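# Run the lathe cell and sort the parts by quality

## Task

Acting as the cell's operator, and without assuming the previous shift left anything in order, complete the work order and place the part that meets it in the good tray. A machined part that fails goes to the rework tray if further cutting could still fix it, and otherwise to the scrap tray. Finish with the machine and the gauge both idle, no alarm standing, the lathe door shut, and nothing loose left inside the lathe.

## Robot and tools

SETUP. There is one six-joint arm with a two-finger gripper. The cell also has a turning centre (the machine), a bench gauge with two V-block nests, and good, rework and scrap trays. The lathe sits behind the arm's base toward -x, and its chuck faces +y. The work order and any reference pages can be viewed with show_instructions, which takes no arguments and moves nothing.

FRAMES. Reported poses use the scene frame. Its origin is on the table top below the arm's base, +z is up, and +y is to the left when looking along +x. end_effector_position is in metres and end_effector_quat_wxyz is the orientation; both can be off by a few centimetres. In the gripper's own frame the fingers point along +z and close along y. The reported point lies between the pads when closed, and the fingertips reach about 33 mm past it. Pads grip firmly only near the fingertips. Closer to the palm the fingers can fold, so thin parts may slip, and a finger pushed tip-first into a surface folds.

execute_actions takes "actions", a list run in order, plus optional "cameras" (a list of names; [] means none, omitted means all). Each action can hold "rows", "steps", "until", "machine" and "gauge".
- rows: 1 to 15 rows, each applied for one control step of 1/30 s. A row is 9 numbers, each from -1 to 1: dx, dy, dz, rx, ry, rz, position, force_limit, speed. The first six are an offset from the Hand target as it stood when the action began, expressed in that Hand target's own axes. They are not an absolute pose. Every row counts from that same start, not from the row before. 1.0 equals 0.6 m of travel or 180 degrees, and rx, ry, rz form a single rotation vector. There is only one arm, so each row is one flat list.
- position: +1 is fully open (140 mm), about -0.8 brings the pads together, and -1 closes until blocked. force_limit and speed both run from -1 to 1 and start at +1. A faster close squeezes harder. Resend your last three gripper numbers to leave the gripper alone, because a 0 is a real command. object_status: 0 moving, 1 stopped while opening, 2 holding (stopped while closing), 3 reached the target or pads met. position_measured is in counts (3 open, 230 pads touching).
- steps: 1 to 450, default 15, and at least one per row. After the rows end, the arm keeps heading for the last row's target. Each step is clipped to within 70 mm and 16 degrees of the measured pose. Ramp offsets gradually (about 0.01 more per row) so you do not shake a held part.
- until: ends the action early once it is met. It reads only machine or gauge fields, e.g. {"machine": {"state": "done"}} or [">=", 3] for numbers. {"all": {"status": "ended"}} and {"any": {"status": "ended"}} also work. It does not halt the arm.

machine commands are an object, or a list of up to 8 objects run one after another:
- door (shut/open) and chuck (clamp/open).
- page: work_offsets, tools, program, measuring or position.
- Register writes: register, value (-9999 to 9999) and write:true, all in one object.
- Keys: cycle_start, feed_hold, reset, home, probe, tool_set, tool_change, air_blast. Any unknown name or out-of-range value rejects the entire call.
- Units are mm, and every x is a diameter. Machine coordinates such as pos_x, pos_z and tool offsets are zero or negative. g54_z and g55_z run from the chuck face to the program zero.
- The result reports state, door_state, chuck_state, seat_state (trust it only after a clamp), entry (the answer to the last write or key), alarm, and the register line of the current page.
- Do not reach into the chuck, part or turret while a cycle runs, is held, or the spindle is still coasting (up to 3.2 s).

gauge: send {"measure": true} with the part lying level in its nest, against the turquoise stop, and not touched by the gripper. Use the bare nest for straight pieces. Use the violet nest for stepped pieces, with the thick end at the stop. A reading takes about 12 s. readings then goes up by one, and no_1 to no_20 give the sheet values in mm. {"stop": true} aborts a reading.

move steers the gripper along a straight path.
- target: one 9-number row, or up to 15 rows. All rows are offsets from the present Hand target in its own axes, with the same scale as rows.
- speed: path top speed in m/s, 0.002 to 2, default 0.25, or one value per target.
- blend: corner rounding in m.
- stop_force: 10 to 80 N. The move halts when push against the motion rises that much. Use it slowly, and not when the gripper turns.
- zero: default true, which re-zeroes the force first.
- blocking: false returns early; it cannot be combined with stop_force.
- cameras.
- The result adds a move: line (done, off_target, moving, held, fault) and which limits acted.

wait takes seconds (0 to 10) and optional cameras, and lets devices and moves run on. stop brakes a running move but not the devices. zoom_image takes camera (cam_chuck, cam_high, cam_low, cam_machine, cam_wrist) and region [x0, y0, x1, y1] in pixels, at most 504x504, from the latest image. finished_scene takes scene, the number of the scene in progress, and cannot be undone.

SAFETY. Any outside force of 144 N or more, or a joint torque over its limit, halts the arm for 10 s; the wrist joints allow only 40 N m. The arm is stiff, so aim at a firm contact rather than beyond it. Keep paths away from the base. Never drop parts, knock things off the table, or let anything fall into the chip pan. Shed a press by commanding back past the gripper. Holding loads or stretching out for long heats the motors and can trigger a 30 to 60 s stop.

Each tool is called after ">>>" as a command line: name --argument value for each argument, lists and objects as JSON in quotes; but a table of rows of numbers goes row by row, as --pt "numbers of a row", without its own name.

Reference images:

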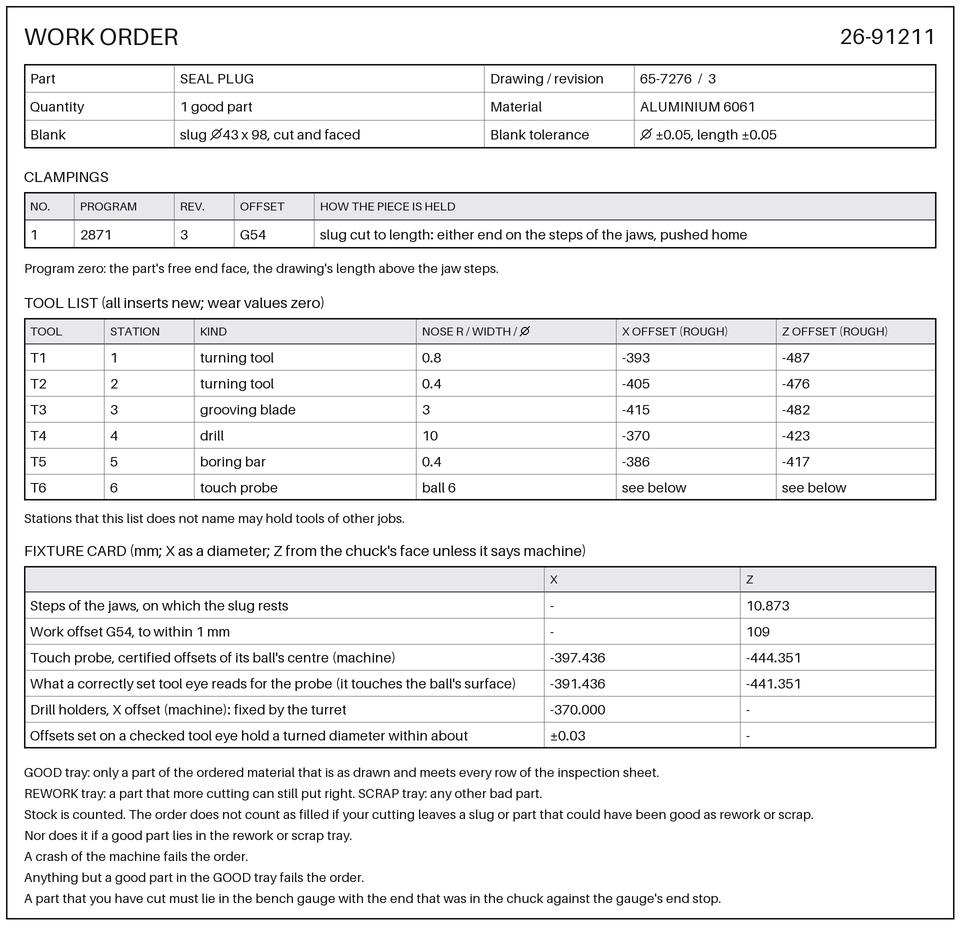

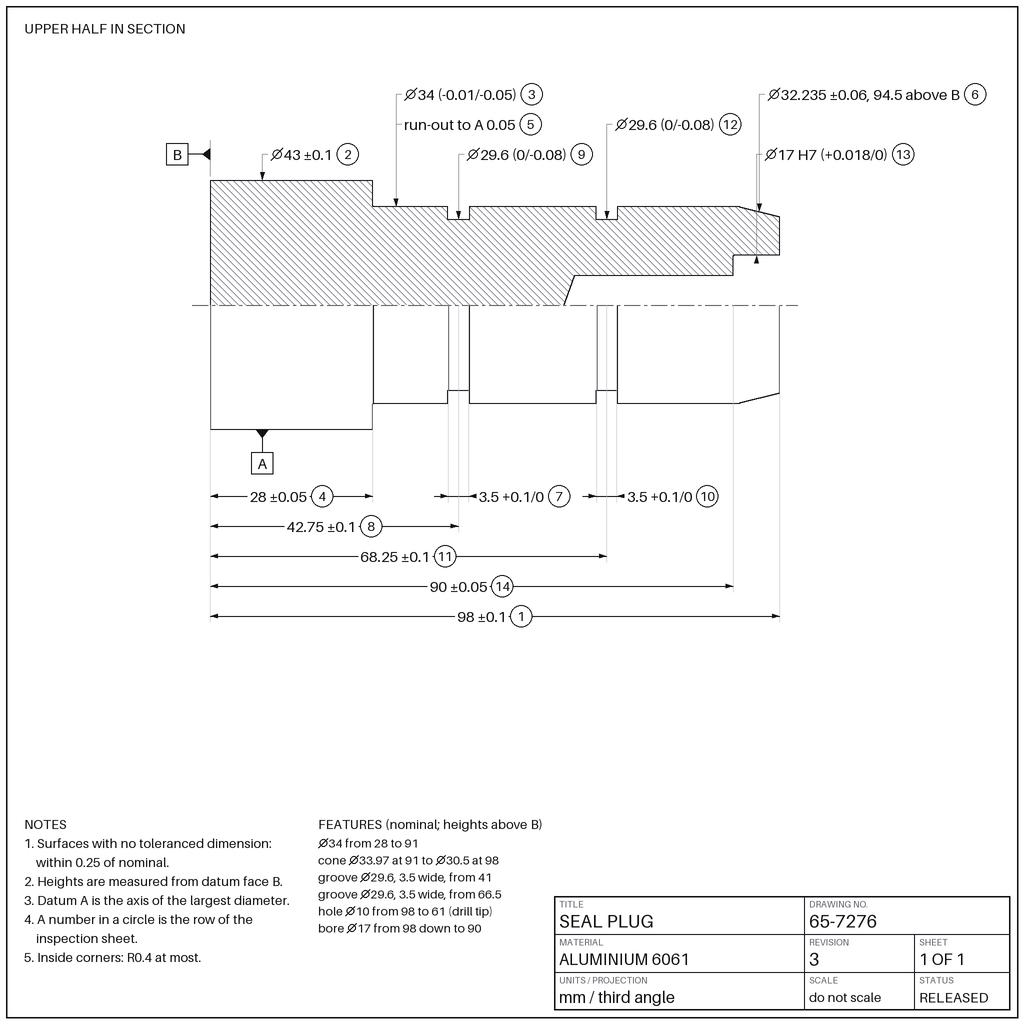

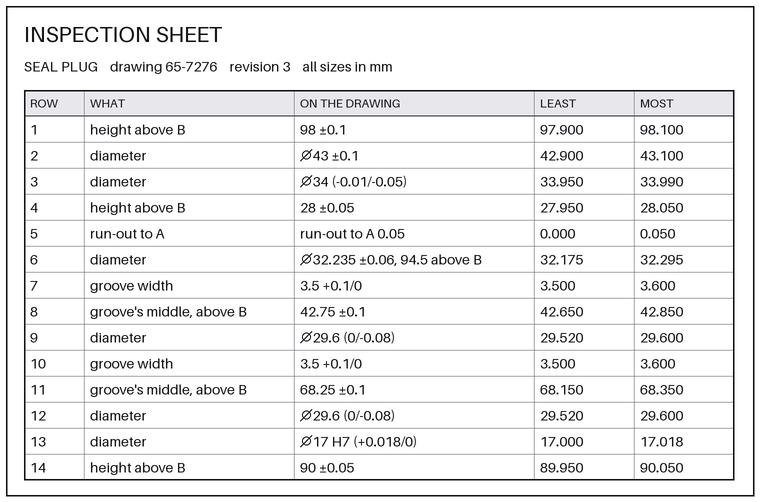

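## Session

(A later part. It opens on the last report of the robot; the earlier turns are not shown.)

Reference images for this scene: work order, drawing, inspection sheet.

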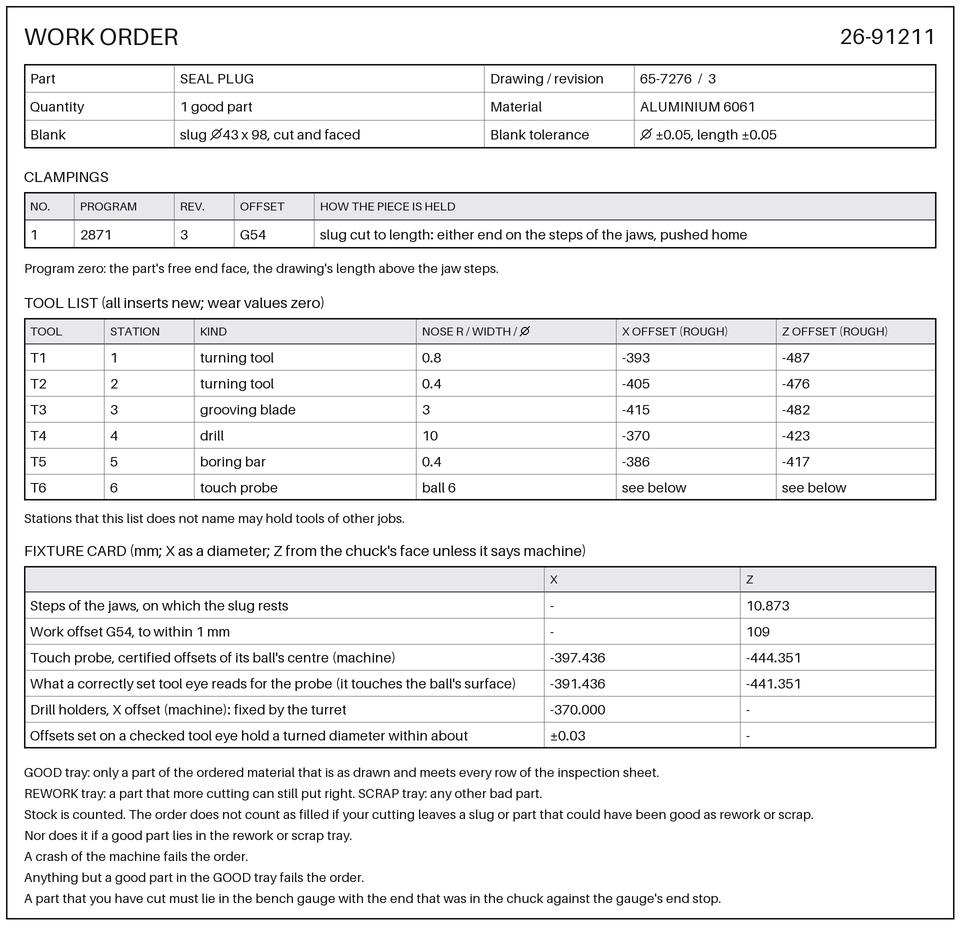

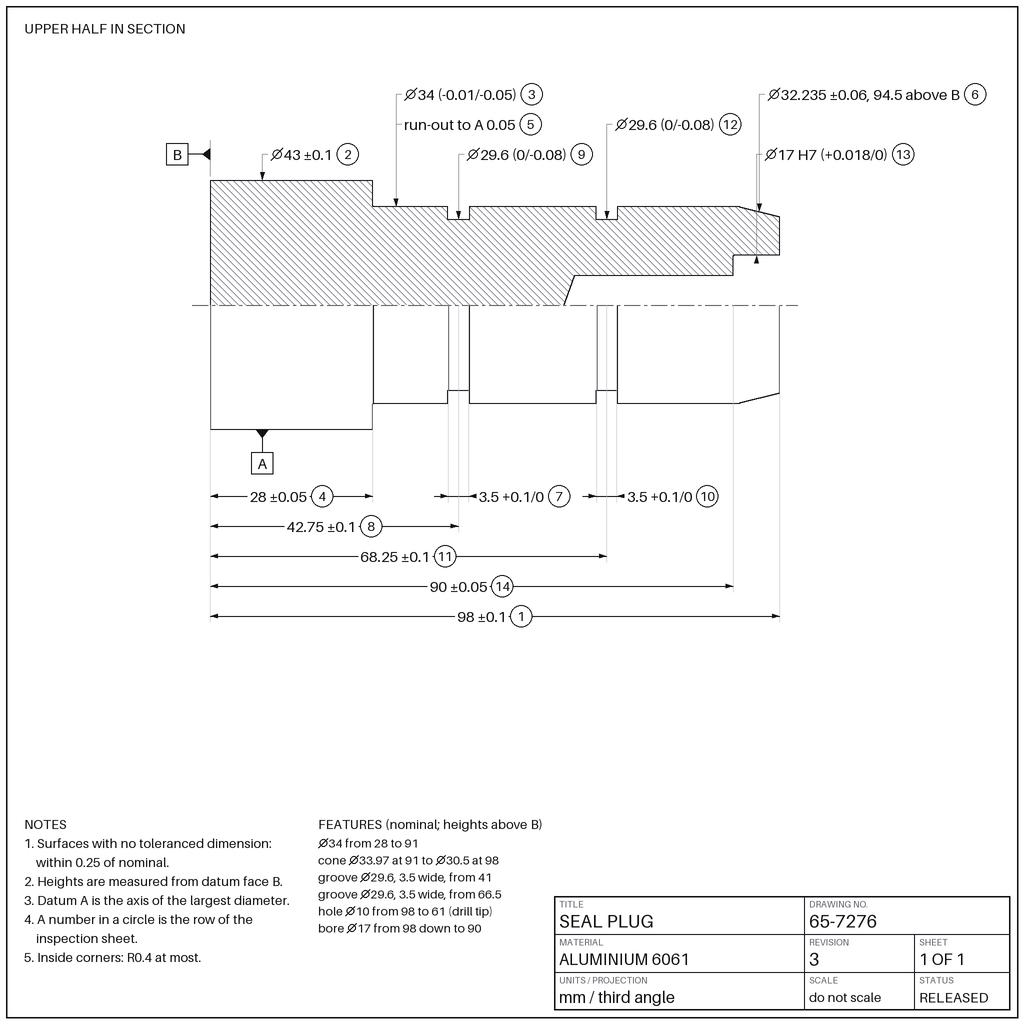

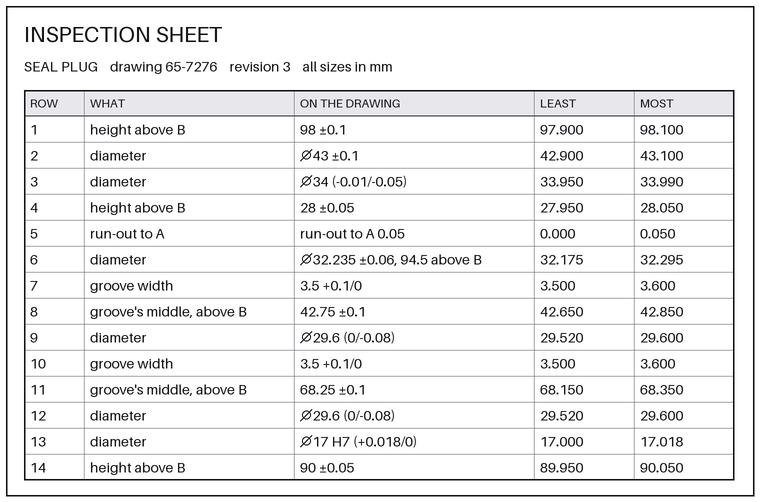

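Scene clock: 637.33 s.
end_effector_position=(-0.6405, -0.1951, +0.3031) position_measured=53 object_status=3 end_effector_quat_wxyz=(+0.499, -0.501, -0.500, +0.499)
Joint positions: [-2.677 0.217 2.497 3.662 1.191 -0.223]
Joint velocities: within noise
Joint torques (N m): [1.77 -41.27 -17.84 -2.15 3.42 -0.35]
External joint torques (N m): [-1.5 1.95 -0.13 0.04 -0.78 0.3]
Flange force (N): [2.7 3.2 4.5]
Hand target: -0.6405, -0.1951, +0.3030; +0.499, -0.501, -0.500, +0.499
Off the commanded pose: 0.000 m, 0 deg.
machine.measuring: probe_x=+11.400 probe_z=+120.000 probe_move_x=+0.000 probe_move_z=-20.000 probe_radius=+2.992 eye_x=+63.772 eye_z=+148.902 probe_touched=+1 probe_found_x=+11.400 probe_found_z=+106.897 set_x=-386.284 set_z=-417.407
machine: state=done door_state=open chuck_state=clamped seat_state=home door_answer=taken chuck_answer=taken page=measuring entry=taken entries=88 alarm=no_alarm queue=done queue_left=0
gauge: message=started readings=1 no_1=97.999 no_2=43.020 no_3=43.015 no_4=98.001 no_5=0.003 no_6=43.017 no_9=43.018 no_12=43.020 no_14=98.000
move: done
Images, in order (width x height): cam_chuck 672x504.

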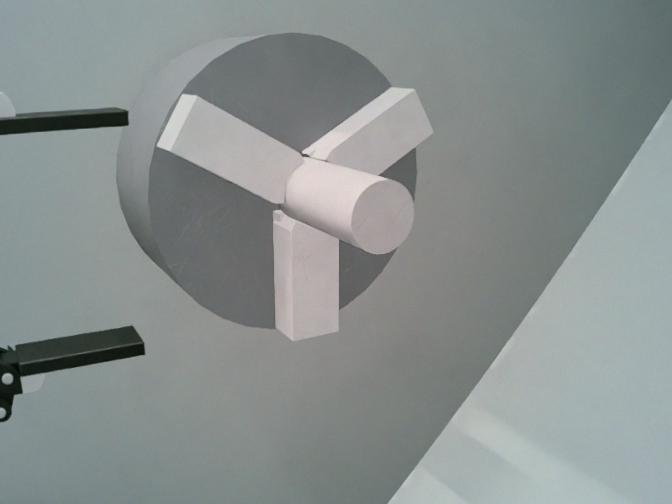

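>>> move --target '[-0.0004,0,0.1935,0,0,0,0.6,0,-0.85]' --speed 0.15 --cameras '[]'

>>> move --target '[0,0,0,0,0,0,-1,-1,-1]' --cameras '[]'

>>> execute_actions --actions '[{"steps":25}]' --cameras '["cam_chuck"]'

Scene clock: 638.77 s.
end_effector_position=(-0.7566, -0.1953, +0.3027) position_measured=53 object_status=3 end_effector_quat_wxyz=(+0.499, -0.501, -0.500, +0.499)
Joint positions: [-2.791 0.328 2.314 3.554 1.104 -0.209]
Joint velocities: within noise
Joint torques (N m): [2.41 -56.4 -20.56 -2.37 3.46 -0.24]
External joint torques (N m): [-1.88 2.74 -0.62 -0.03 -0.8 0.2]
Flange force (N): [2.3 3.6 5.8]
Hand target: -0.7566, -0.1953, +0.3027; +0.499, -0.501, -0.500, +0.499
Off the commanded pose: 0.000 m, 0 deg.
machine.measuring: probe_x=+11.400 probe_z=+120.000 probe_move_x=+0.000 probe_move_z=-20.000 probe_radius=+2.992 eye_x=+63.772 eye_z=+148.902 probe_touched=+1 probe_found_x=+11.400 probe_found_z=+106.897 set_x=-386.284 set_z=-417.407
machine: state=done door_state=open chuck_state=clamped seat_state=home door_answer=taken chuck_answer=taken page=measuring entry=taken entries=88 alarm=no_alarm queue=done queue_left=0
gauge: message=started readings=1 no_1=97.999 no_2=43.020 no_3=43.015 no_4=98.001 no_5=0.003 no_6=43.017 no_9=43.018 no_12=43.020 no_14=98.000
move: done
No camera images: "cameras" was empty.

Scene clock: 641.37 s.
end_effector_position=(-0.7566, -0.1953, +0.3027) position_measured=169 object_status=0 end_effector_quat_wxyz=(+0.499, -0.501, -0.500, +0.499)
Joint positions: [-2.791 0.328 2.314 3.554 1.104 -0.209]
Joint velocities: within noise
Joint torques (N m): [0.39 -52.09 -22.13 -1.97 2.17 -0.32]
External joint torques (N m): [0.14 -1.5 0.93 -0.42 0.52 0.27]
Flange force (N): [2.4 -0.9 -3.2]
Hand target: -0.7566, -0.1953, +0.3027; +0.499, -0.501, -0.500, +0.499
Off the commanded pose: 0.000 m, 0 deg.
machine.measuring: probe_x=+11.400 probe_z=+120.000 probe_move_x=+0.000 probe_move_z=-20.000 probe_radius=+2.992 eye_x=+63.772 eye_z=+148.902 probe_touched=+1 probe_found_x=+11.400 probe_found_z=+106.897 set_x=-386.284 set_z=-417.407
machine: state=done door_state=open chuck_state=clamped seat_state=home door_answer=taken chuck_answer=taken page=measuring entry=taken entries=88 alarm=no_alarm queue=done queue_left=0
gauge: message=started readings=1 no_1=97.999 no_2=43.020 no_3=43.015 no_4=98.001 no_5=0.003 no_6=43.017 no_9=43.018 no_12=43.020 no_14=98.000
move: done
No camera images: "cameras" was empty.

Scene clock: 642.40 s.
end_effector_position=(-0.7566, -0.1953, +0.3027) position_measured=169 object_status=2 end_effector_quat_wxyz=(+0.499, -0.501, -0.500, +0.499)
Joint positions: [-2.791 0.328 2.314 3.554 1.104 -0.209]
Joint velocities: within noise
Joint torques (N m): [0.84 -52.79 -21.83 -1.99 2.22 -0.36]
External joint torques (N m): [-0.35 -0.85 0.6 -0.4 0.47 0.31]
Flange force (N): [2.8 0.1 -1.6]
Hand target: -0.7566, -0.1953, +0.3027; +0.499, -0.501, -0.500, +0.499
Tool commands: gripper/position=-1.0 gripper/force_limit=-1.0 gripper/speed=-1.0
Off the commanded pose: 0.000 m, 0 deg.
machine.measuring: probe_x=+11.400 probe_z=+120.000 probe_move_x=+0.000 probe_move_z=-20.000 probe_radius=+2.992 eye_x=+63.772 eye_z=+148.902 probe_touched=+1 probe_found_x=+11.400 probe_found_z=+106.897 set_x=-386.284 set_z=-417.407
machine: state=done door_state=open chuck_state=clamped seat_state=home door_answer=taken chuck_answer=taken page=measuring entry=taken entries=88 alarm=no_alarm queue=done queue_left=0
gauge: message=started readings=1 no_1=97.999 no_2=43.020 no_3=43.015 no_4=98.001 no_5=0.003 no_6=43.017 no_9=43.018 no_12=43.020 no_14=98.000
Images, in order (width x height): cam_chuck 672x504.

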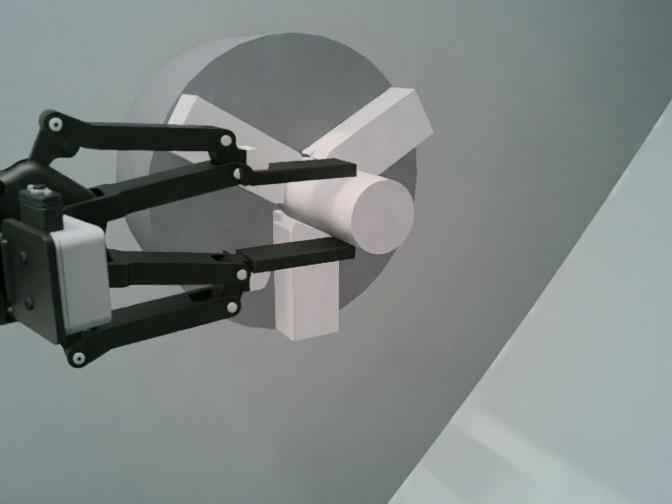

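>>> zoom_image --camera "cam_chuck" --region '[240, 130, 440, 280]'

Scaled by 2.520 from the camera's 672x504 image, which has a finer 960x720 frame.

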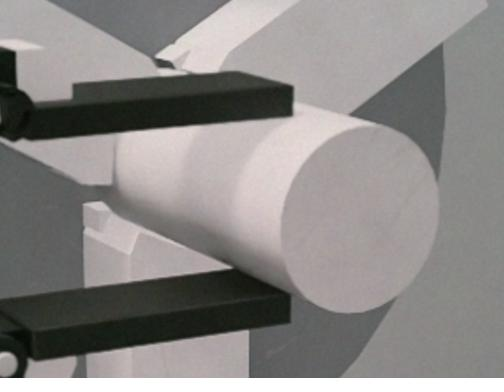

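>>> execute_actions --actions '[{"machine":{"chuck":"open"},"steps":90}]' --cameras '["cam_chuck"]'

Scene clock: 646.57 s.
end_effector_position=(-0.7566, -0.1953, +0.3027) position_measured=169 object_status=2 end_effector_quat_wxyz=(+0.499, -0.501, -0.500, +0.499)
Joint positions: [-2.791 0.328 2.314 3.554 1.104 -0.209]
Joint velocities: within noise
Joint torques (N m): [2.87 -59.87 -23.46 -2.58 4.84 -0.21]
External joint torques (N m): [-2.33 6.18 2.22 0.18 -2.15 0.16]
Flange force (N): [3.4 8.3 5.6]
Hand target: -0.7566, -0.1953, +0.3027; +0.499, -0.501, -0.500, +0.499
Tool commands: gripper/position=-1.0 gripper/force_limit=-1.0 gripper/speed=-1.0
Off the commanded pose: 0.000 m, 0 deg.
machine.measuring: probe_x=+11.400 probe_z=+120.000 probe_move_x=+0.000 probe_move_z=-20.000 probe_radius=+2.992 eye_x=+63.772 eye_z=+148.902 probe_touched=+1 probe_found_x=+11.400 probe_found_z=+106.897 set_x=-386.284 set_z=-417.407
machine: state=idle door_state=open chuck_state=open seat_state=home door_answer=taken chuck_answer=taken page=measuring entry=taken entries=88 alarm=no_alarm queue=done queue_left=0
gauge: message=started readings=1 no_1=97.999 no_2=43.020 no_3=43.015 no_4=98.001 no_5=0.003 no_6=43.017 no_9=43.018 no_12=43.020 no_14=98.000
Images, in order (width x height): cam_chuck 672x504.

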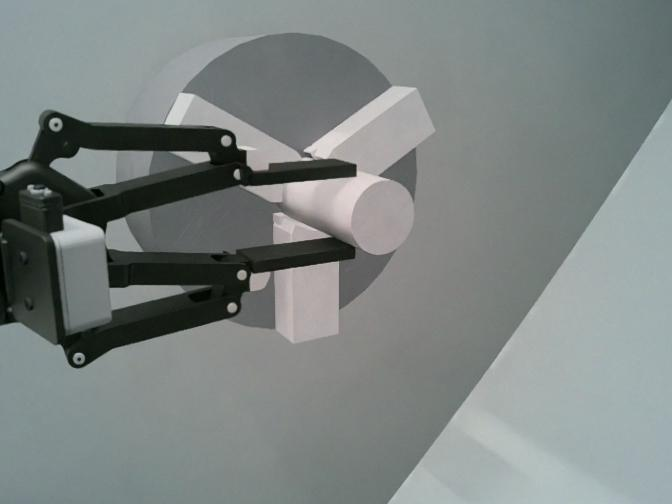

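>>> move --target '[0,0,0,0,0,0,-0.98,0,-1]' --cameras '[]'

>>> move --target '[0.142,0,0,0,0,0,-0.98,0,-1]' --speed 0.05 --cameras '["cam_chuck","cam_wrist"]'

Scene clock: 647.33 s.
end_effector_position=(-0.7566, -0.1953, +0.3027) position_measured=171 object_status=0 end_effector_quat_wxyz=(+0.499, -0.501, -0.500, +0.499)
Joint positions: [-2.791 0.328 2.314 3.554 1.104 -0.209]
Joint velocities: within noise
Joint torques (N m): [2.51 -59.51 -23.52 -2.65 4.88 -0.22]
External joint torques (N m): [-1.93 5.85 2.27 0.24 -2.19 0.17]
Flange force (N): [2.7 7.6 4.9]
Hand target: -0.7566, -0.1953, +0.3027; +0.499, -0.501, -0.500, +0.499
Off the commanded pose: 0.000 m, 0 deg.
machine.measuring: probe_x=+11.400 probe_z=+120.000 probe_move_x=+0.000 probe_move_z=-20.000 probe_radius=+2.992 eye_x=+63.772 eye_z=+148.902 probe_touched=+1 probe_found_x=+11.400 probe_found_z=+106.897 set_x=-386.284 set_z=-417.407
machine: state=idle door_state=open chuck_state=open seat_state=home door_answer=taken chuck_answer=taken page=measuring entry=taken entries=88 alarm=no_alarm queue=done queue_left=0
gauge: message=started readings=1 no_1=97.999 no_2=43.020 no_3=43.015 no_4=98.001 no_5=0.003 no_6=43.017 no_9=43.018 no_12=43.020 no_14=98.000
move: done
No camera images: "cameras" was empty.

Scene clock: 649.33 s.
end_effector_position=(-0.7565, -0.1101, +0.3027) position_measured=171 object_status=2 end_effector_quat_wxyz=(+0.499, -0.501, -0.500, +0.499)
Joint positions: [-2.973 0.294 2.367 3.35 1.096 -0.111]
Joint velocities: within noise
Joint torques (N m): [2.84 -56.76 -23.45 -2.37 4.93 -0.19]
External joint torques (N m): [-2.28 6.15 2.17 0.16 -2.2 0.14]
Flange force (N): [4.1 8.3 5.1]
Hand target: -0.7566, -0.1101, +0.3027; +0.499, -0.501, -0.500, +0.499
Off the commanded pose: 0.000 m, 0 deg.
machine.measuring: probe_x=+11.400 probe_z=+120.000 probe_move_x=+0.000 probe_move_z=-20.000 probe_radius=+2.992 eye_x=+63.772 eye_z=+148.902 probe_touched=+1 probe_found_x=+11.400 probe_found_z=+106.897 set_x=-386.284 set_z=-417.407
machine: state=idle door_state=open chuck_state=open seat_state=open door_answer=taken chuck_answer=taken page=measuring entry=taken entries=88 alarm=no_alarm queue=done queue_left=0
gauge: message=started readings=1 no_1=97.999 no_2=43.020 no_3=43.015 no_4=98.001 no_5=0.003 no_6=43.017 no_9=43.018 no_12=43.020 no_14=98.000
move: done
Images, in order (width x height): cam_chuck 672x504, cam_wrist 672x504.

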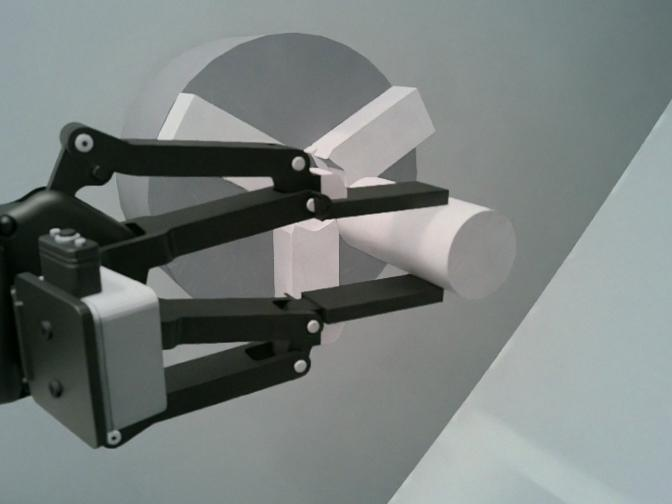

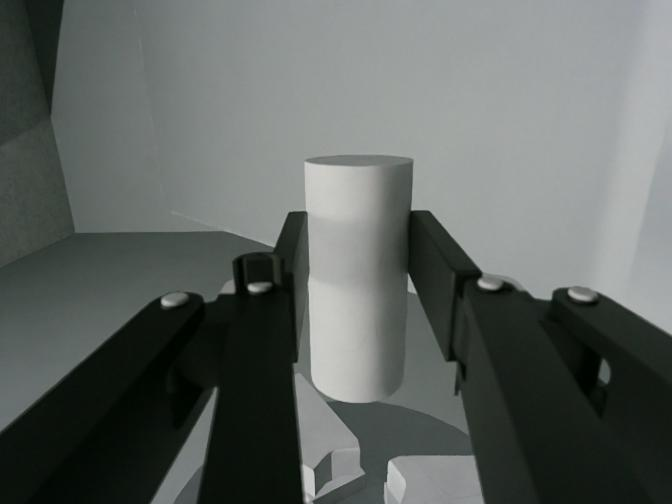

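>>> move --pt "-0.012 -0.02 -0.195 0 0 0 -0.98 0 -1" --pt "-0.175 -0.329 -0.4148 0 -0.1133 0 -0.98 0 -1" --speed 0.15 --cameras '[]'

>>> move --target '[0,0.082,-0.433,-0.5,0,0,-0.98,0,-1]' --speed 0.25 --cameras '[]'

>>> move --pt "-0.2407 0.0917 0 0 0 -0.172 -0.98 0 -1" --pt "-0.404 0.2933 0 0 0 -0.344 -0.98 0 -1" --pt "-0.5923 0.7473 0 0 0 -0.6 -0.98 0 -1" --speed 0.25 --blend 0.03 --cameras '[]'

>>> move --target '[-0.824,-0.0146,0.204,0,0,-0.2928,-0.98,0,-1]' --speed 0.25 --cameras '["cam_wrist","cam_high"]'

Scene clock: 652.70 s.
end_effector_position=(-0.5082, -0.2152, +0.5007) position_measured=171 object_status=2 end_effector_quat_wxyz=(-0.403, +0.404, +0.581, -0.580)
Joint positions: [-2.816 -0.457 2.513 3.11 0.477 0.014]
Joint velocities: within noise
Joint torques (N m): [0.99 3.09 -42.75 -3.71 4.94 -0.24]
External joint torques (N m): [-1.23 3.11 3.04 -0.1 -2.19 0.19]
Flange force (N): [0.0 0.0 0.0]
Hand target: -0.5082, -0.2151, +0.5007; -0.403, +0.404, +0.581, -0.580
Off the commanded pose: 0.000 m, 0 deg.
machine.measuring: probe_x=+11.400 probe_z=+120.000 probe_move_x=+0.000 probe_move_z=-20.000 probe_radius=+2.992 eye_x=+63.772 eye_z=+148.902 probe_touched=+1 probe_found_x=+11.400 probe_found_z=+106.897 set_x=-386.284 set_z=-417.407
machine: state=idle door_state=open chuck_state=open seat_state=open door_answer=taken chuck_answer=taken page=measuring entry=taken entries=88 alarm=no_alarm queue=done queue_left=0
gauge: message=started readings=1 no_1=97.999 no_2=43.020 no_3=43.015 no_4=98.001 no_5=0.003 no_6=43.017 no_9=43.018 no_12=43.020 no_14=98.000
move: done
No camera images: "cameras" was empty.

Scene clock: 656.27 s.
end_effector_position=(-0.2645, -0.1248, +0.4521) position_measured=171 object_status=2 end_effector_quat_wxyz=(+0.001, +0.571, +0.821, +0.000)
Joint positions: [-2.8 -0.437 1.977 3.128 -1.609 0.001]
Joint velocities: within noise
Joint torques (N m): [1.85 0.67 -43.59 -4.24 0.99 -0.28]
External joint torques (N m): [-2.04 1.76 2.03 -0.08 -1 0.28]
Flange force (N): [5.8 -0.4 1.9]
Hand target: -0.2645, -0.1247, +0.4520; +0.001, +0.571, +0.821, +0.000
Off the commanded pose: 0.000 m, 0 deg.
machine.measuring: probe_x=+11.400 probe_z=+120.000 probe_move_x=+0.000 probe_move_z=-20.000 probe_radius=+2.992 eye_x=+63.772 eye_z=+148.902 probe_touched=+1 probe_found_x=+11.400 probe_found_z=+106.897 set_x=-386.284 set_z=-417.407
machine: state=idle door_state=open chuck_state=open seat_state=open door_answer=taken chuck_answer=taken page=measuring entry=taken entries=88 alarm=no_alarm queue=done queue_left=0
gauge: message=started readings=1 no_1=97.999 no_2=43.020 no_3=43.015 no_4=98.001 no_5=0.003 no_6=43.017 no_9=43.018 no_12=43.020 no_14=98.000
move: done
No camera images: "cameras" was empty.

Scene clock: 660.47 s.
end_effector_position=(+0.2795, -0.3019, +0.4534) position_measured=171 object_status=2 end_effector_quat_wxyz=(+0.001, -0.329, +0.944, -0.001)
Joint positions: [-0.942 -0.229 1.847 3.153 -1.534 -0.026]
Joint velocities: within noise
Joint torques (N m): [2.09 -19.99 -43.54 -4.12 0.84 -0.27]
External joint torques (N m): [-2.51 2.76 1.97 -0.2 -0.85 0.27]
Flange force (N): [5.3 -1.7 2.0]
Hand target: +0.2795, -0.3019, +0.4534; +0.001, -0.329, +0.944, -0.001
Off the commanded pose: 0.000 m, 0 deg.
machine.measuring: probe_x=+11.400 probe_z=+120.000 probe_move_x=+0.000 probe_move_z=-20.000 probe_radius=+2.992 eye_x=+63.772 eye_z=+148.902 probe_touched=+1 probe_found_x=+11.400 probe_found_z=+106.897 set_x=-386.284 set_z=-417.407
machine: state=idle door_state=open chuck_state=open seat_state=open door_answer=taken chuck_answer=taken page=measuring entry=taken entries=88 alarm=no_alarm queue=done queue_left=0
gauge: message=started readings=1 no_1=97.999 no_2=43.020 no_3=43.015 no_4=98.001 no_5=0.003 no_6=43.017 no_9=43.018 no_12=43.020 no_14=98.000
move: done
No camera images: "cameras" was empty.

Scene clock: 662.93 s.
end_effector_position=(+0.6729, -0.0020, +0.3318) position_measured=171 object_status=2 end_effector_quat_wxyz=(-0.001, +0.714, -0.700, +0.001)
Joint positions: [-0.084 0.213 1.62 3.157 -1.306 -0.091]
Joint velocities: within noise
Joint torques (N m): [0.79 -67.54 -42.57 -4.03 0.86 -0.29]
External joint torques (N m): [-1.66 5.66 2.44 -0.14 -0.86 0.29]
Flange force (N): [2.3 -4.2 4.1]
Hand target: +0.6729, -0.0019, +0.3317; -0.001, +0.714, -0.700, +0.001
Off the commanded pose: 0.000 m, 0 deg.
machine.measuring: probe_x=+11.400 probe_z=+120.000 probe_move_x=+0.000 probe_move_z=-20.000 probe_radius=+2.992 eye_x=+63.772 eye_z=+148.902 probe_touched=+1 probe_found_x=+11.400 probe_found_z=+106.897 set_x=-386.284 set_z=-417.407
machine: state=idle door_state=open chuck_state=open seat_state=open door_answer=taken chuck_answer=taken page=measuring entry=taken entries=88 alarm=no_alarm queue=done queue_left=0
gauge: message=started readings=1 no_1=97.999 no_2=43.020 no_3=43.015 no_4=98.001 no_5=0.003 no_6=43.017 no_9=43.018 no_12=43.020 no_14=98.000
move: done
Images, in order (width x height): cam_high 672x504, cam_wrist 672x504.

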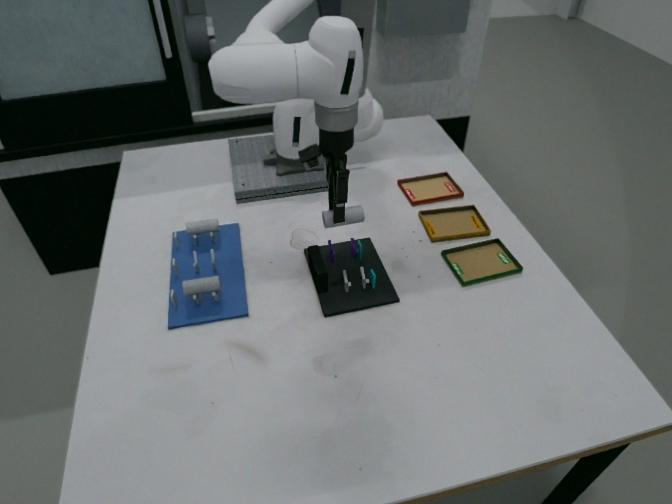

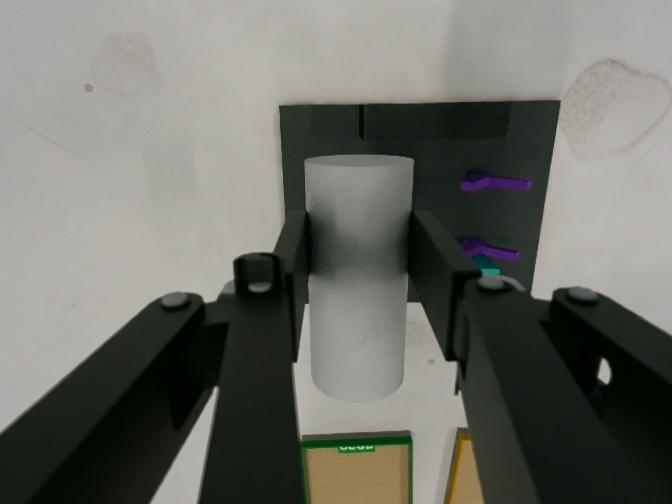

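>>> move --pt "-0.0603 0.0165 0.1 0 0 0 -0.98 0 -1" --pt "-0.0603 0.0165 0.335 0 0 0 -0.98 0 -1" --speed 0.2 --cameras '["cam_low","cam_wrist"]'

>>> move --target '[0,0,0.05,0,0,0,-0.98,0,-1]' --speed 0.02 --stop_force 10 --cameras '["cam_low"]'

Scene clock: 664.97 s.
end_effector_position=(+0.6628, +0.0340, +0.1308) position_measured=171 object_status=2 end_effector_quat_wxyz=(-0.001, +0.714, -0.700, +0.001)
Joint positions: [-0.026 0.339 1.851 3.16 -0.949 -0.04]
Joint velocities: within noise
Joint torques (N m): [0.73 -74.24 -35.81 -3.45 0.84 -0.23]
External joint torques (N m): [-1.5 6.15 1.98 -0.06 -0.84 0.23]
Flange force (N): [1.9 -4.9 6.1]
Hand target: +0.6628, +0.0340, +0.1307; -0.001, +0.714, -0.700, +0.001
Off the commanded pose: 0.000 m, 0 deg.
machine.measuring: probe_x=+11.400 probe_z=+120.000 probe_move_x=+0.000 probe_move_z=-20.000 probe_radius=+2.992 eye_x=+63.772 eye_z=+148.902 probe_touched=+1 probe_found_x=+11.400 probe_found_z=+106.897 set_x=-386.284 set_z=-417.407
machine: state=idle door_state=open chuck_state=open seat_state=open door_answer=taken chuck_answer=taken page=measuring entry=taken entries=88 alarm=no_alarm queue=done queue_left=0
gauge: message=started readings=1 no_1=97.999 no_2=43.020 no_3=43.015 no_4=98.001 no_5=0.003 no_6=43.017 no_9=43.018 no_12=43.020 no_14=98.000
move: done
Images, in order (width x height): cam_low 672x504, cam_wrist 672x504.

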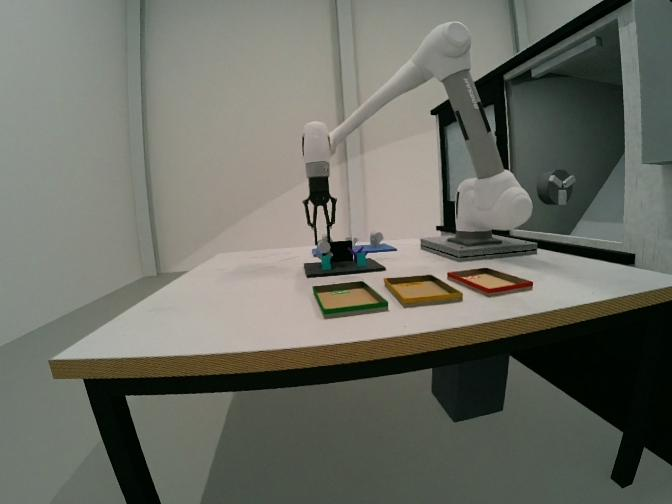

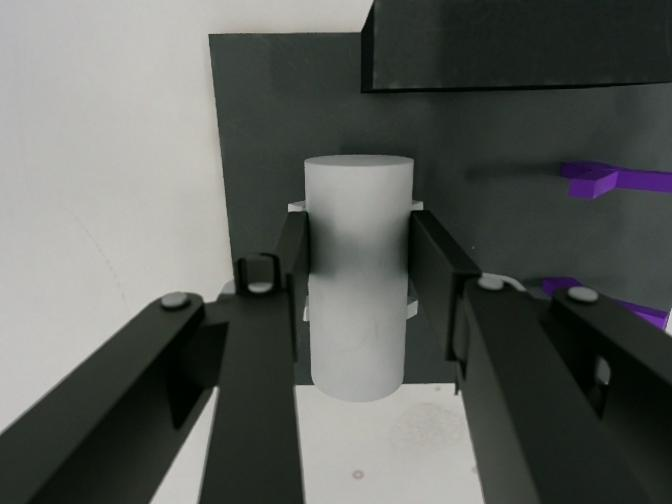

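Scene clock: 666.50 s.
end_effector_position=(+0.6628, +0.0340, +0.1122) position_measured=171 object_status=2 end_effector_quat_wxyz=(-0.001, +0.714, -0.700, +0.001)
Joint positions: [-0.025 0.357 1.865 3.161 -0.917 -0.04]
Joint velocities: within noise
Joint torques (N m): [0.06 -49.35 -25.67 -3.65 5.22 -0.31]
External joint torques (N m): [-1.05 -19.68 -7.33 0.22 -5.23 0.31]
Flange force (N): [0.9 8.3 -34.7]
Hand target: +0.6628, +0.0340, +0.1122; -0.001, +0.714, -0.700, +0.001 (not the last commanded pose)
Off the commanded pose: 0.012 m, 0 deg.
machine.measuring: probe_x=+11.400 probe_z=+120.000 probe_move_x=+0.000 probe_move_z=-20.000 probe_radius=+2.992 eye_x=+63.772 eye_z=+148.902 probe_touched=+1 probe_found_x=+11.400 probe_found_z=+106.897 set_x=-386.284 set_z=-417.407
machine: state=idle door_state=open chuck_state=open seat_state=open door_answer=taken chuck_answer=taken page=measuring entry=taken entries=88 alarm=no_alarm queue=done queue_left=0
gauge: message=started readings=1 no_1=97.999 no_2=43.020 no_3=43.015 no_4=98.001 no_5=0.003 no_6=43.017 no_9=43.018 no_12=43.020 no_14=98.000
move: contact
Images, in order (width x height): cam_low 672x504.

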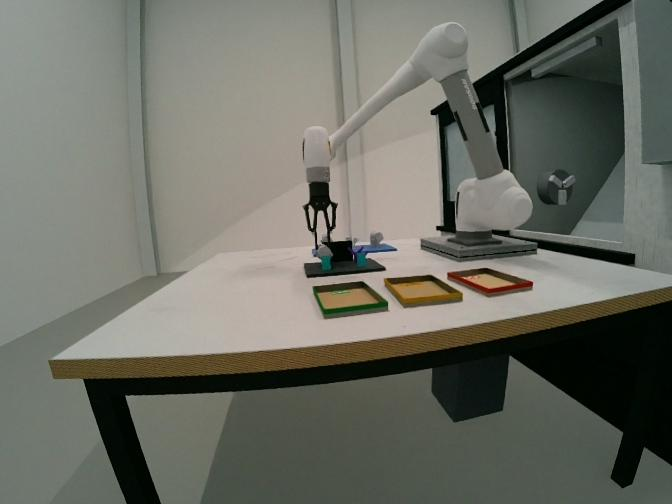

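>>> move --target '[0,0,-0.0012,0,0,0,-0.98,0,-1]' --speed 0.02 --cameras '[]'

>>> move --target '[-0.025,0,0,0,0,0,-0.98,0,-1]' --speed 0.012 --stop_force 10 --cameras '[]'

>>> move --target '[0.0004,0,0.0008,0,0,0,-0.98,0,-1]' --speed 0.02 --cameras '[]'

>>> move --target '[0,0,0,0,0,0,0.3,0,-0.9]' --cameras '[]'

>>> move --target '[0,0,-0.2,0,0,0,0.3,0,-0.9]' --speed 0.2 --cameras '["cam_wrist"]'

>>> execute_actions --actions '[{"gauge":{"measure":true},"steps":420,"until":{"gauge":{"readings":["=",2]}}}]' --cameras '["cam_wrist"]'

Scene clock: 667.60 s.
end_effector_position=(+0.6628, +0.0340, +0.1129) position_measured=171 object_status=2 end_effector_quat_wxyz=(-0.001, +0.714, -0.700, +0.001)
Joint positions: [-0.025 0.357 1.864 3.161 -0.918 -0.04]
Joint velocities: within noise
Joint torques (N m): [1.21 -74.96 -35.24 -3.01 1.28 -0.29]
External joint torques (N m): [-2.17 5.96 2.22 -0.42 -1.28 0.29]
Flange force (N): [2.8 -4.3 5.4]
Hand target: +0.6628, +0.0340, +0.1129; -0.001, +0.714, -0.700, +0.001
Off the commanded pose: 0.000 m, 0 deg.
machine.measuring: probe_x=+11.400 probe_z=+120.000 probe_move_x=+0.000 probe_move_z=-20.000 probe_radius=+2.992 eye_x=+63.772 eye_z=+148.902 probe_touched=+1 probe_found_x=+11.400 probe_found_z=+106.897 set_x=-386.284 set_z=-417.407
machine: state=idle door_state=open chuck_state=open seat_state=open door_answer=taken chuck_answer=taken page=measuring entry=taken entries=88 alarm=no_alarm queue=done queue_left=0
gauge: message=started readings=1 no_1=97.999 no_2=43.020 no_3=43.015 no_4=98.001 no_5=0.003 no_6=43.017 no_9=43.018 no_12=43.020 no_14=98.000
move: done
No camera images: "cameras" was empty.

Scene clock: 669.13 s.
end_effector_position=(+0.6628, +0.0393, +0.1130) position_measured=171 object_status=2 end_effector_quat_wxyz=(-0.001, +0.714, -0.700, +0.001)
Joint positions: [-0.017 0.357 1.864 3.161 -0.918 -0.032]
Joint velocities: within noise
Joint torques (N m): [14.11 -70.41 -31.45 2.62 0.81 -0.18]
External joint torques (N m): [-15.03 1.39 -1.6 -6.06 -0.82 0.18]
Flange force (N): [22.2 -5.2 -1.7]
Hand target: +0.6628, +0.0393, +0.1130; -0.001, +0.714, -0.700, +0.001 (not the last commanded pose)
Off the commanded pose: 0.010 m, 0 deg.
machine.measuring: probe_x=+11.400 probe_z=+120.000 probe_move_x=+0.000 probe_move_z=-20.000 probe_radius=+2.992 eye_x=+63.772 eye_z=+148.902 probe_touched=+1 probe_found_x=+11.400 probe_found_z=+106.897 set_x=-386.284 set_z=-417.407
machine: state=idle door_state=open chuck_state=open seat_state=open door_answer=taken chuck_answer=taken page=measuring entry=taken entries=88 alarm=no_alarm queue=done queue_left=0
gauge: message=started readings=1 no_1=97.999 no_2=43.020 no_3=43.015 no_4=98.001 no_5=0.003 no_6=43.017 no_9=43.018 no_12=43.020 no_14=98.000
move: contact
No camera images: "cameras" was empty.

Scene clock: 669.83 s.
end_effector_position=(+0.6628, +0.0391, +0.1126) position_measured=171 object_status=2 end_effector_quat_wxyz=(-0.001, +0.714, -0.700, +0.001)
Joint positions: [-0.017 0.357 1.864 3.161 -0.917 -0.032]
Joint velocities: within noise
Joint torques (N m): [9.88 -52.49 -25.27 0.44 3.8 -0.16]
External joint torques (N m): [-10.79 -16.58 -7.75 -3.87 -3.8 0.16]
Flange force (N): [15.8 4.5 -29.6]
Hand target: +0.6628, +0.0391, +0.1125; -0.001, +0.714, -0.700, +0.001
Off the commanded pose: 0.000 m, 0 deg.
machine.measuring: probe_x=+11.400 probe_z=+120.000 probe_move_x=+0.000 probe_move_z=-20.000 probe_radius=+2.992 eye_x=+63.772 eye_z=+148.902 probe_touched=+1 probe_found_x=+11.400 probe_found_z=+106.897 set_x=-386.284 set_z=-417.407
machine: state=idle door_state=open chuck_state=open seat_state=open door_answer=taken chuck_answer=taken page=measuring entry=taken entries=88 alarm=no_alarm queue=done queue_left=0
gauge: message=started readings=1 no_1=97.999 no_2=43.020 no_3=43.015 no_4=98.001 no_5=0.003 no_6=43.017 no_9=43.018 no_12=43.020 no_14=98.000
move: done
No camera images: "cameras" was empty.

Scene clock: 671.33 s.
end_effector_position=(+0.6628, +0.0391, +0.1125) position_measured=91 object_status=0 end_effector_quat_wxyz=(-0.001, +0.714, -0.700, +0.001)
Joint positions: [-0.017 0.357 1.864 3.161 -0.917 -0.032]
Joint velocities: within noise
Joint torques (N m): [0.71 -72.2 -32.95 -3.32 0.88 -0.29]
External joint torques (N m): [-1.67 3.18 -0.06 -0.11 -0.89 0.29]
Flange force (N): [2.0 -4.9 1.6]
Hand target: +0.6628, +0.0391, +0.1125; -0.001, +0.714, -0.700, +0.001
Off the commanded pose: 0.000 m, 0 deg.
machine.measuring: probe_x=+11.400 probe_z=+120.000 probe_move_x=+0.000 probe_move_z=-20.000 probe_radius=+2.992 eye_x=+63.772 eye_z=+148.902 probe_touched=+1 probe_found_x=+11.400 probe_found_z=+106.897 set_x=-386.284 set_z=-417.407
machine: state=idle door_state=open chuck_state=open seat_state=open door_answer=taken chuck_answer=taken page=measuring entry=taken entries=88 alarm=no_alarm queue=done queue_left=0
gauge: message=started readings=1 no_1=97.999 no_2=43.020 no_3=43.015 no_4=98.001 no_5=0.003 no_6=43.017 no_9=43.018 no_12=43.020 no_14=98.000
move: done
No camera images: "cameras" was empty.

Scene clock: 672.33 s.
end_effector_position=(+0.6625, +0.0391, +0.2325) position_measured=91 object_status=3 end_effector_quat_wxyz=(-0.001, +0.714, -0.700, +0.001)
Joint positions: [-0.02 0.253 1.757 3.158 -1.128 -0.031]
Joint velocities: within noise
Joint torques (N m): [0.51 -66.59 -37.33 -3.87 0.88 -0.18]
External joint torques (N m): [-1.35 3.18 -0.23 -0.03 -0.89 0.18]
Flange force (N): [1.6 -5.5 0.4]
Hand target: +0.6625, +0.0392, +0.2325; -0.001, +0.714, -0.700, +0.001
Off the commanded pose: 0.000 m, 0 deg.
machine.measuring: probe_x=+11.400 probe_z=+120.000 probe_move_x=+0.000 probe_move_z=-20.000 probe_radius=+2.992 eye_x=+63.772 eye_z=+148.902 probe_touched=+1 probe_found_x=+11.400 probe_found_z=+106.897 set_x=-386.284 set_z=-417.407
machine: state=idle door_state=open chuck_state=open seat_state=open door_answer=taken chuck_answer=taken page=measuring entry=taken entries=88 alarm=no_alarm queue=done queue_left=0
gauge: message=started readings=1 no_1=97.999 no_2=43.020 no_3=43.015 no_4=98.001 no_5=0.003 no_6=43.017 no_9=43.018 no_12=43.020 no_14=98.000
move: done
Images, in order (width x height): cam_wrist 672x504.

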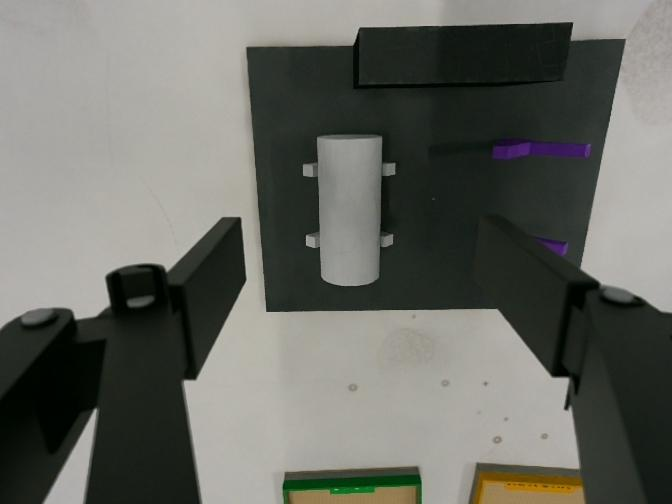

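Scene clock: 684.53 s.
end_effector_position=(+0.6625, +0.0392, +0.2325) position_measured=91 object_status=3 end_effector_quat_wxyz=(-0.001, +0.714, -0.700, +0.001)
Joint positions: [-0.02 0.253 1.757 3.158 -1.128 -0.031]
Joint velocities: within noise
Joint torques (N m): [0.69 -66.02 -37.35 -3.87 0.81 -0.27]
External joint torques (N m): [-1.52 2.54 -0.23 -0.04 -0.81 0.27]
Flange force (N): [1.8 -4.5 0.1]
Hand target: +0.6625, +0.0392, +0.2325; -0.001, +0.714, -0.700, +0.001
Tool commands: gripper/position=+0.3 gripper/force_limit=+0.0 gripper/speed=-0.9
Off the commanded pose: 0.000 m, 0 deg.
machine.measuring: probe_x=+11.400 probe_z=+120.000 probe_move_x=+0.000 probe_move_z=-20.000 probe_radius=+2.992 eye_x=+63.772 eye_z=+148.902 probe_touched=+1 probe_found_x=+11.400 probe_found_z=+106.897 set_x=-386.284 set_z=-417.407
machine: state=idle door_state=open chuck_state=open seat_state=open door_answer=taken chuck_answer=taken page=measuring entry=taken entries=88 alarm=no_alarm queue=done queue_left=0
gauge: message=started readings=2 no_1=97.995 no_2=43.020 no_3=34.017 no_4=27.993 no_5=0.006 no_6=32.285 no_7=3.551 no_8=42.747 no_9=29.592 no_10=3.547 no_11=68.248 no_12=29.592 no_13=16.962 no_14=89.999
Images, in order (width x height): cam_wrist 672x504.

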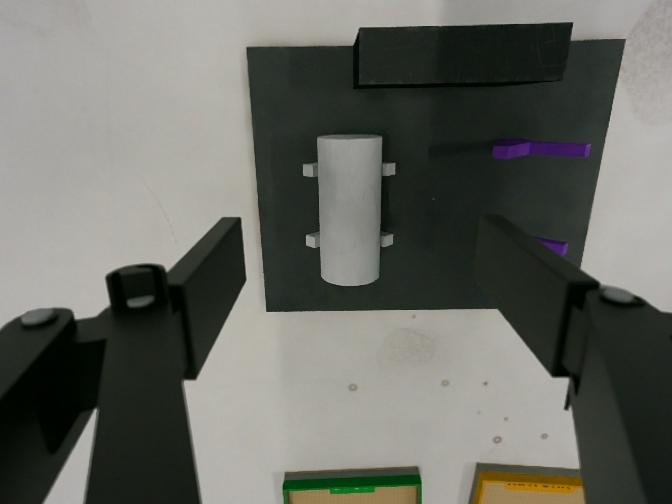

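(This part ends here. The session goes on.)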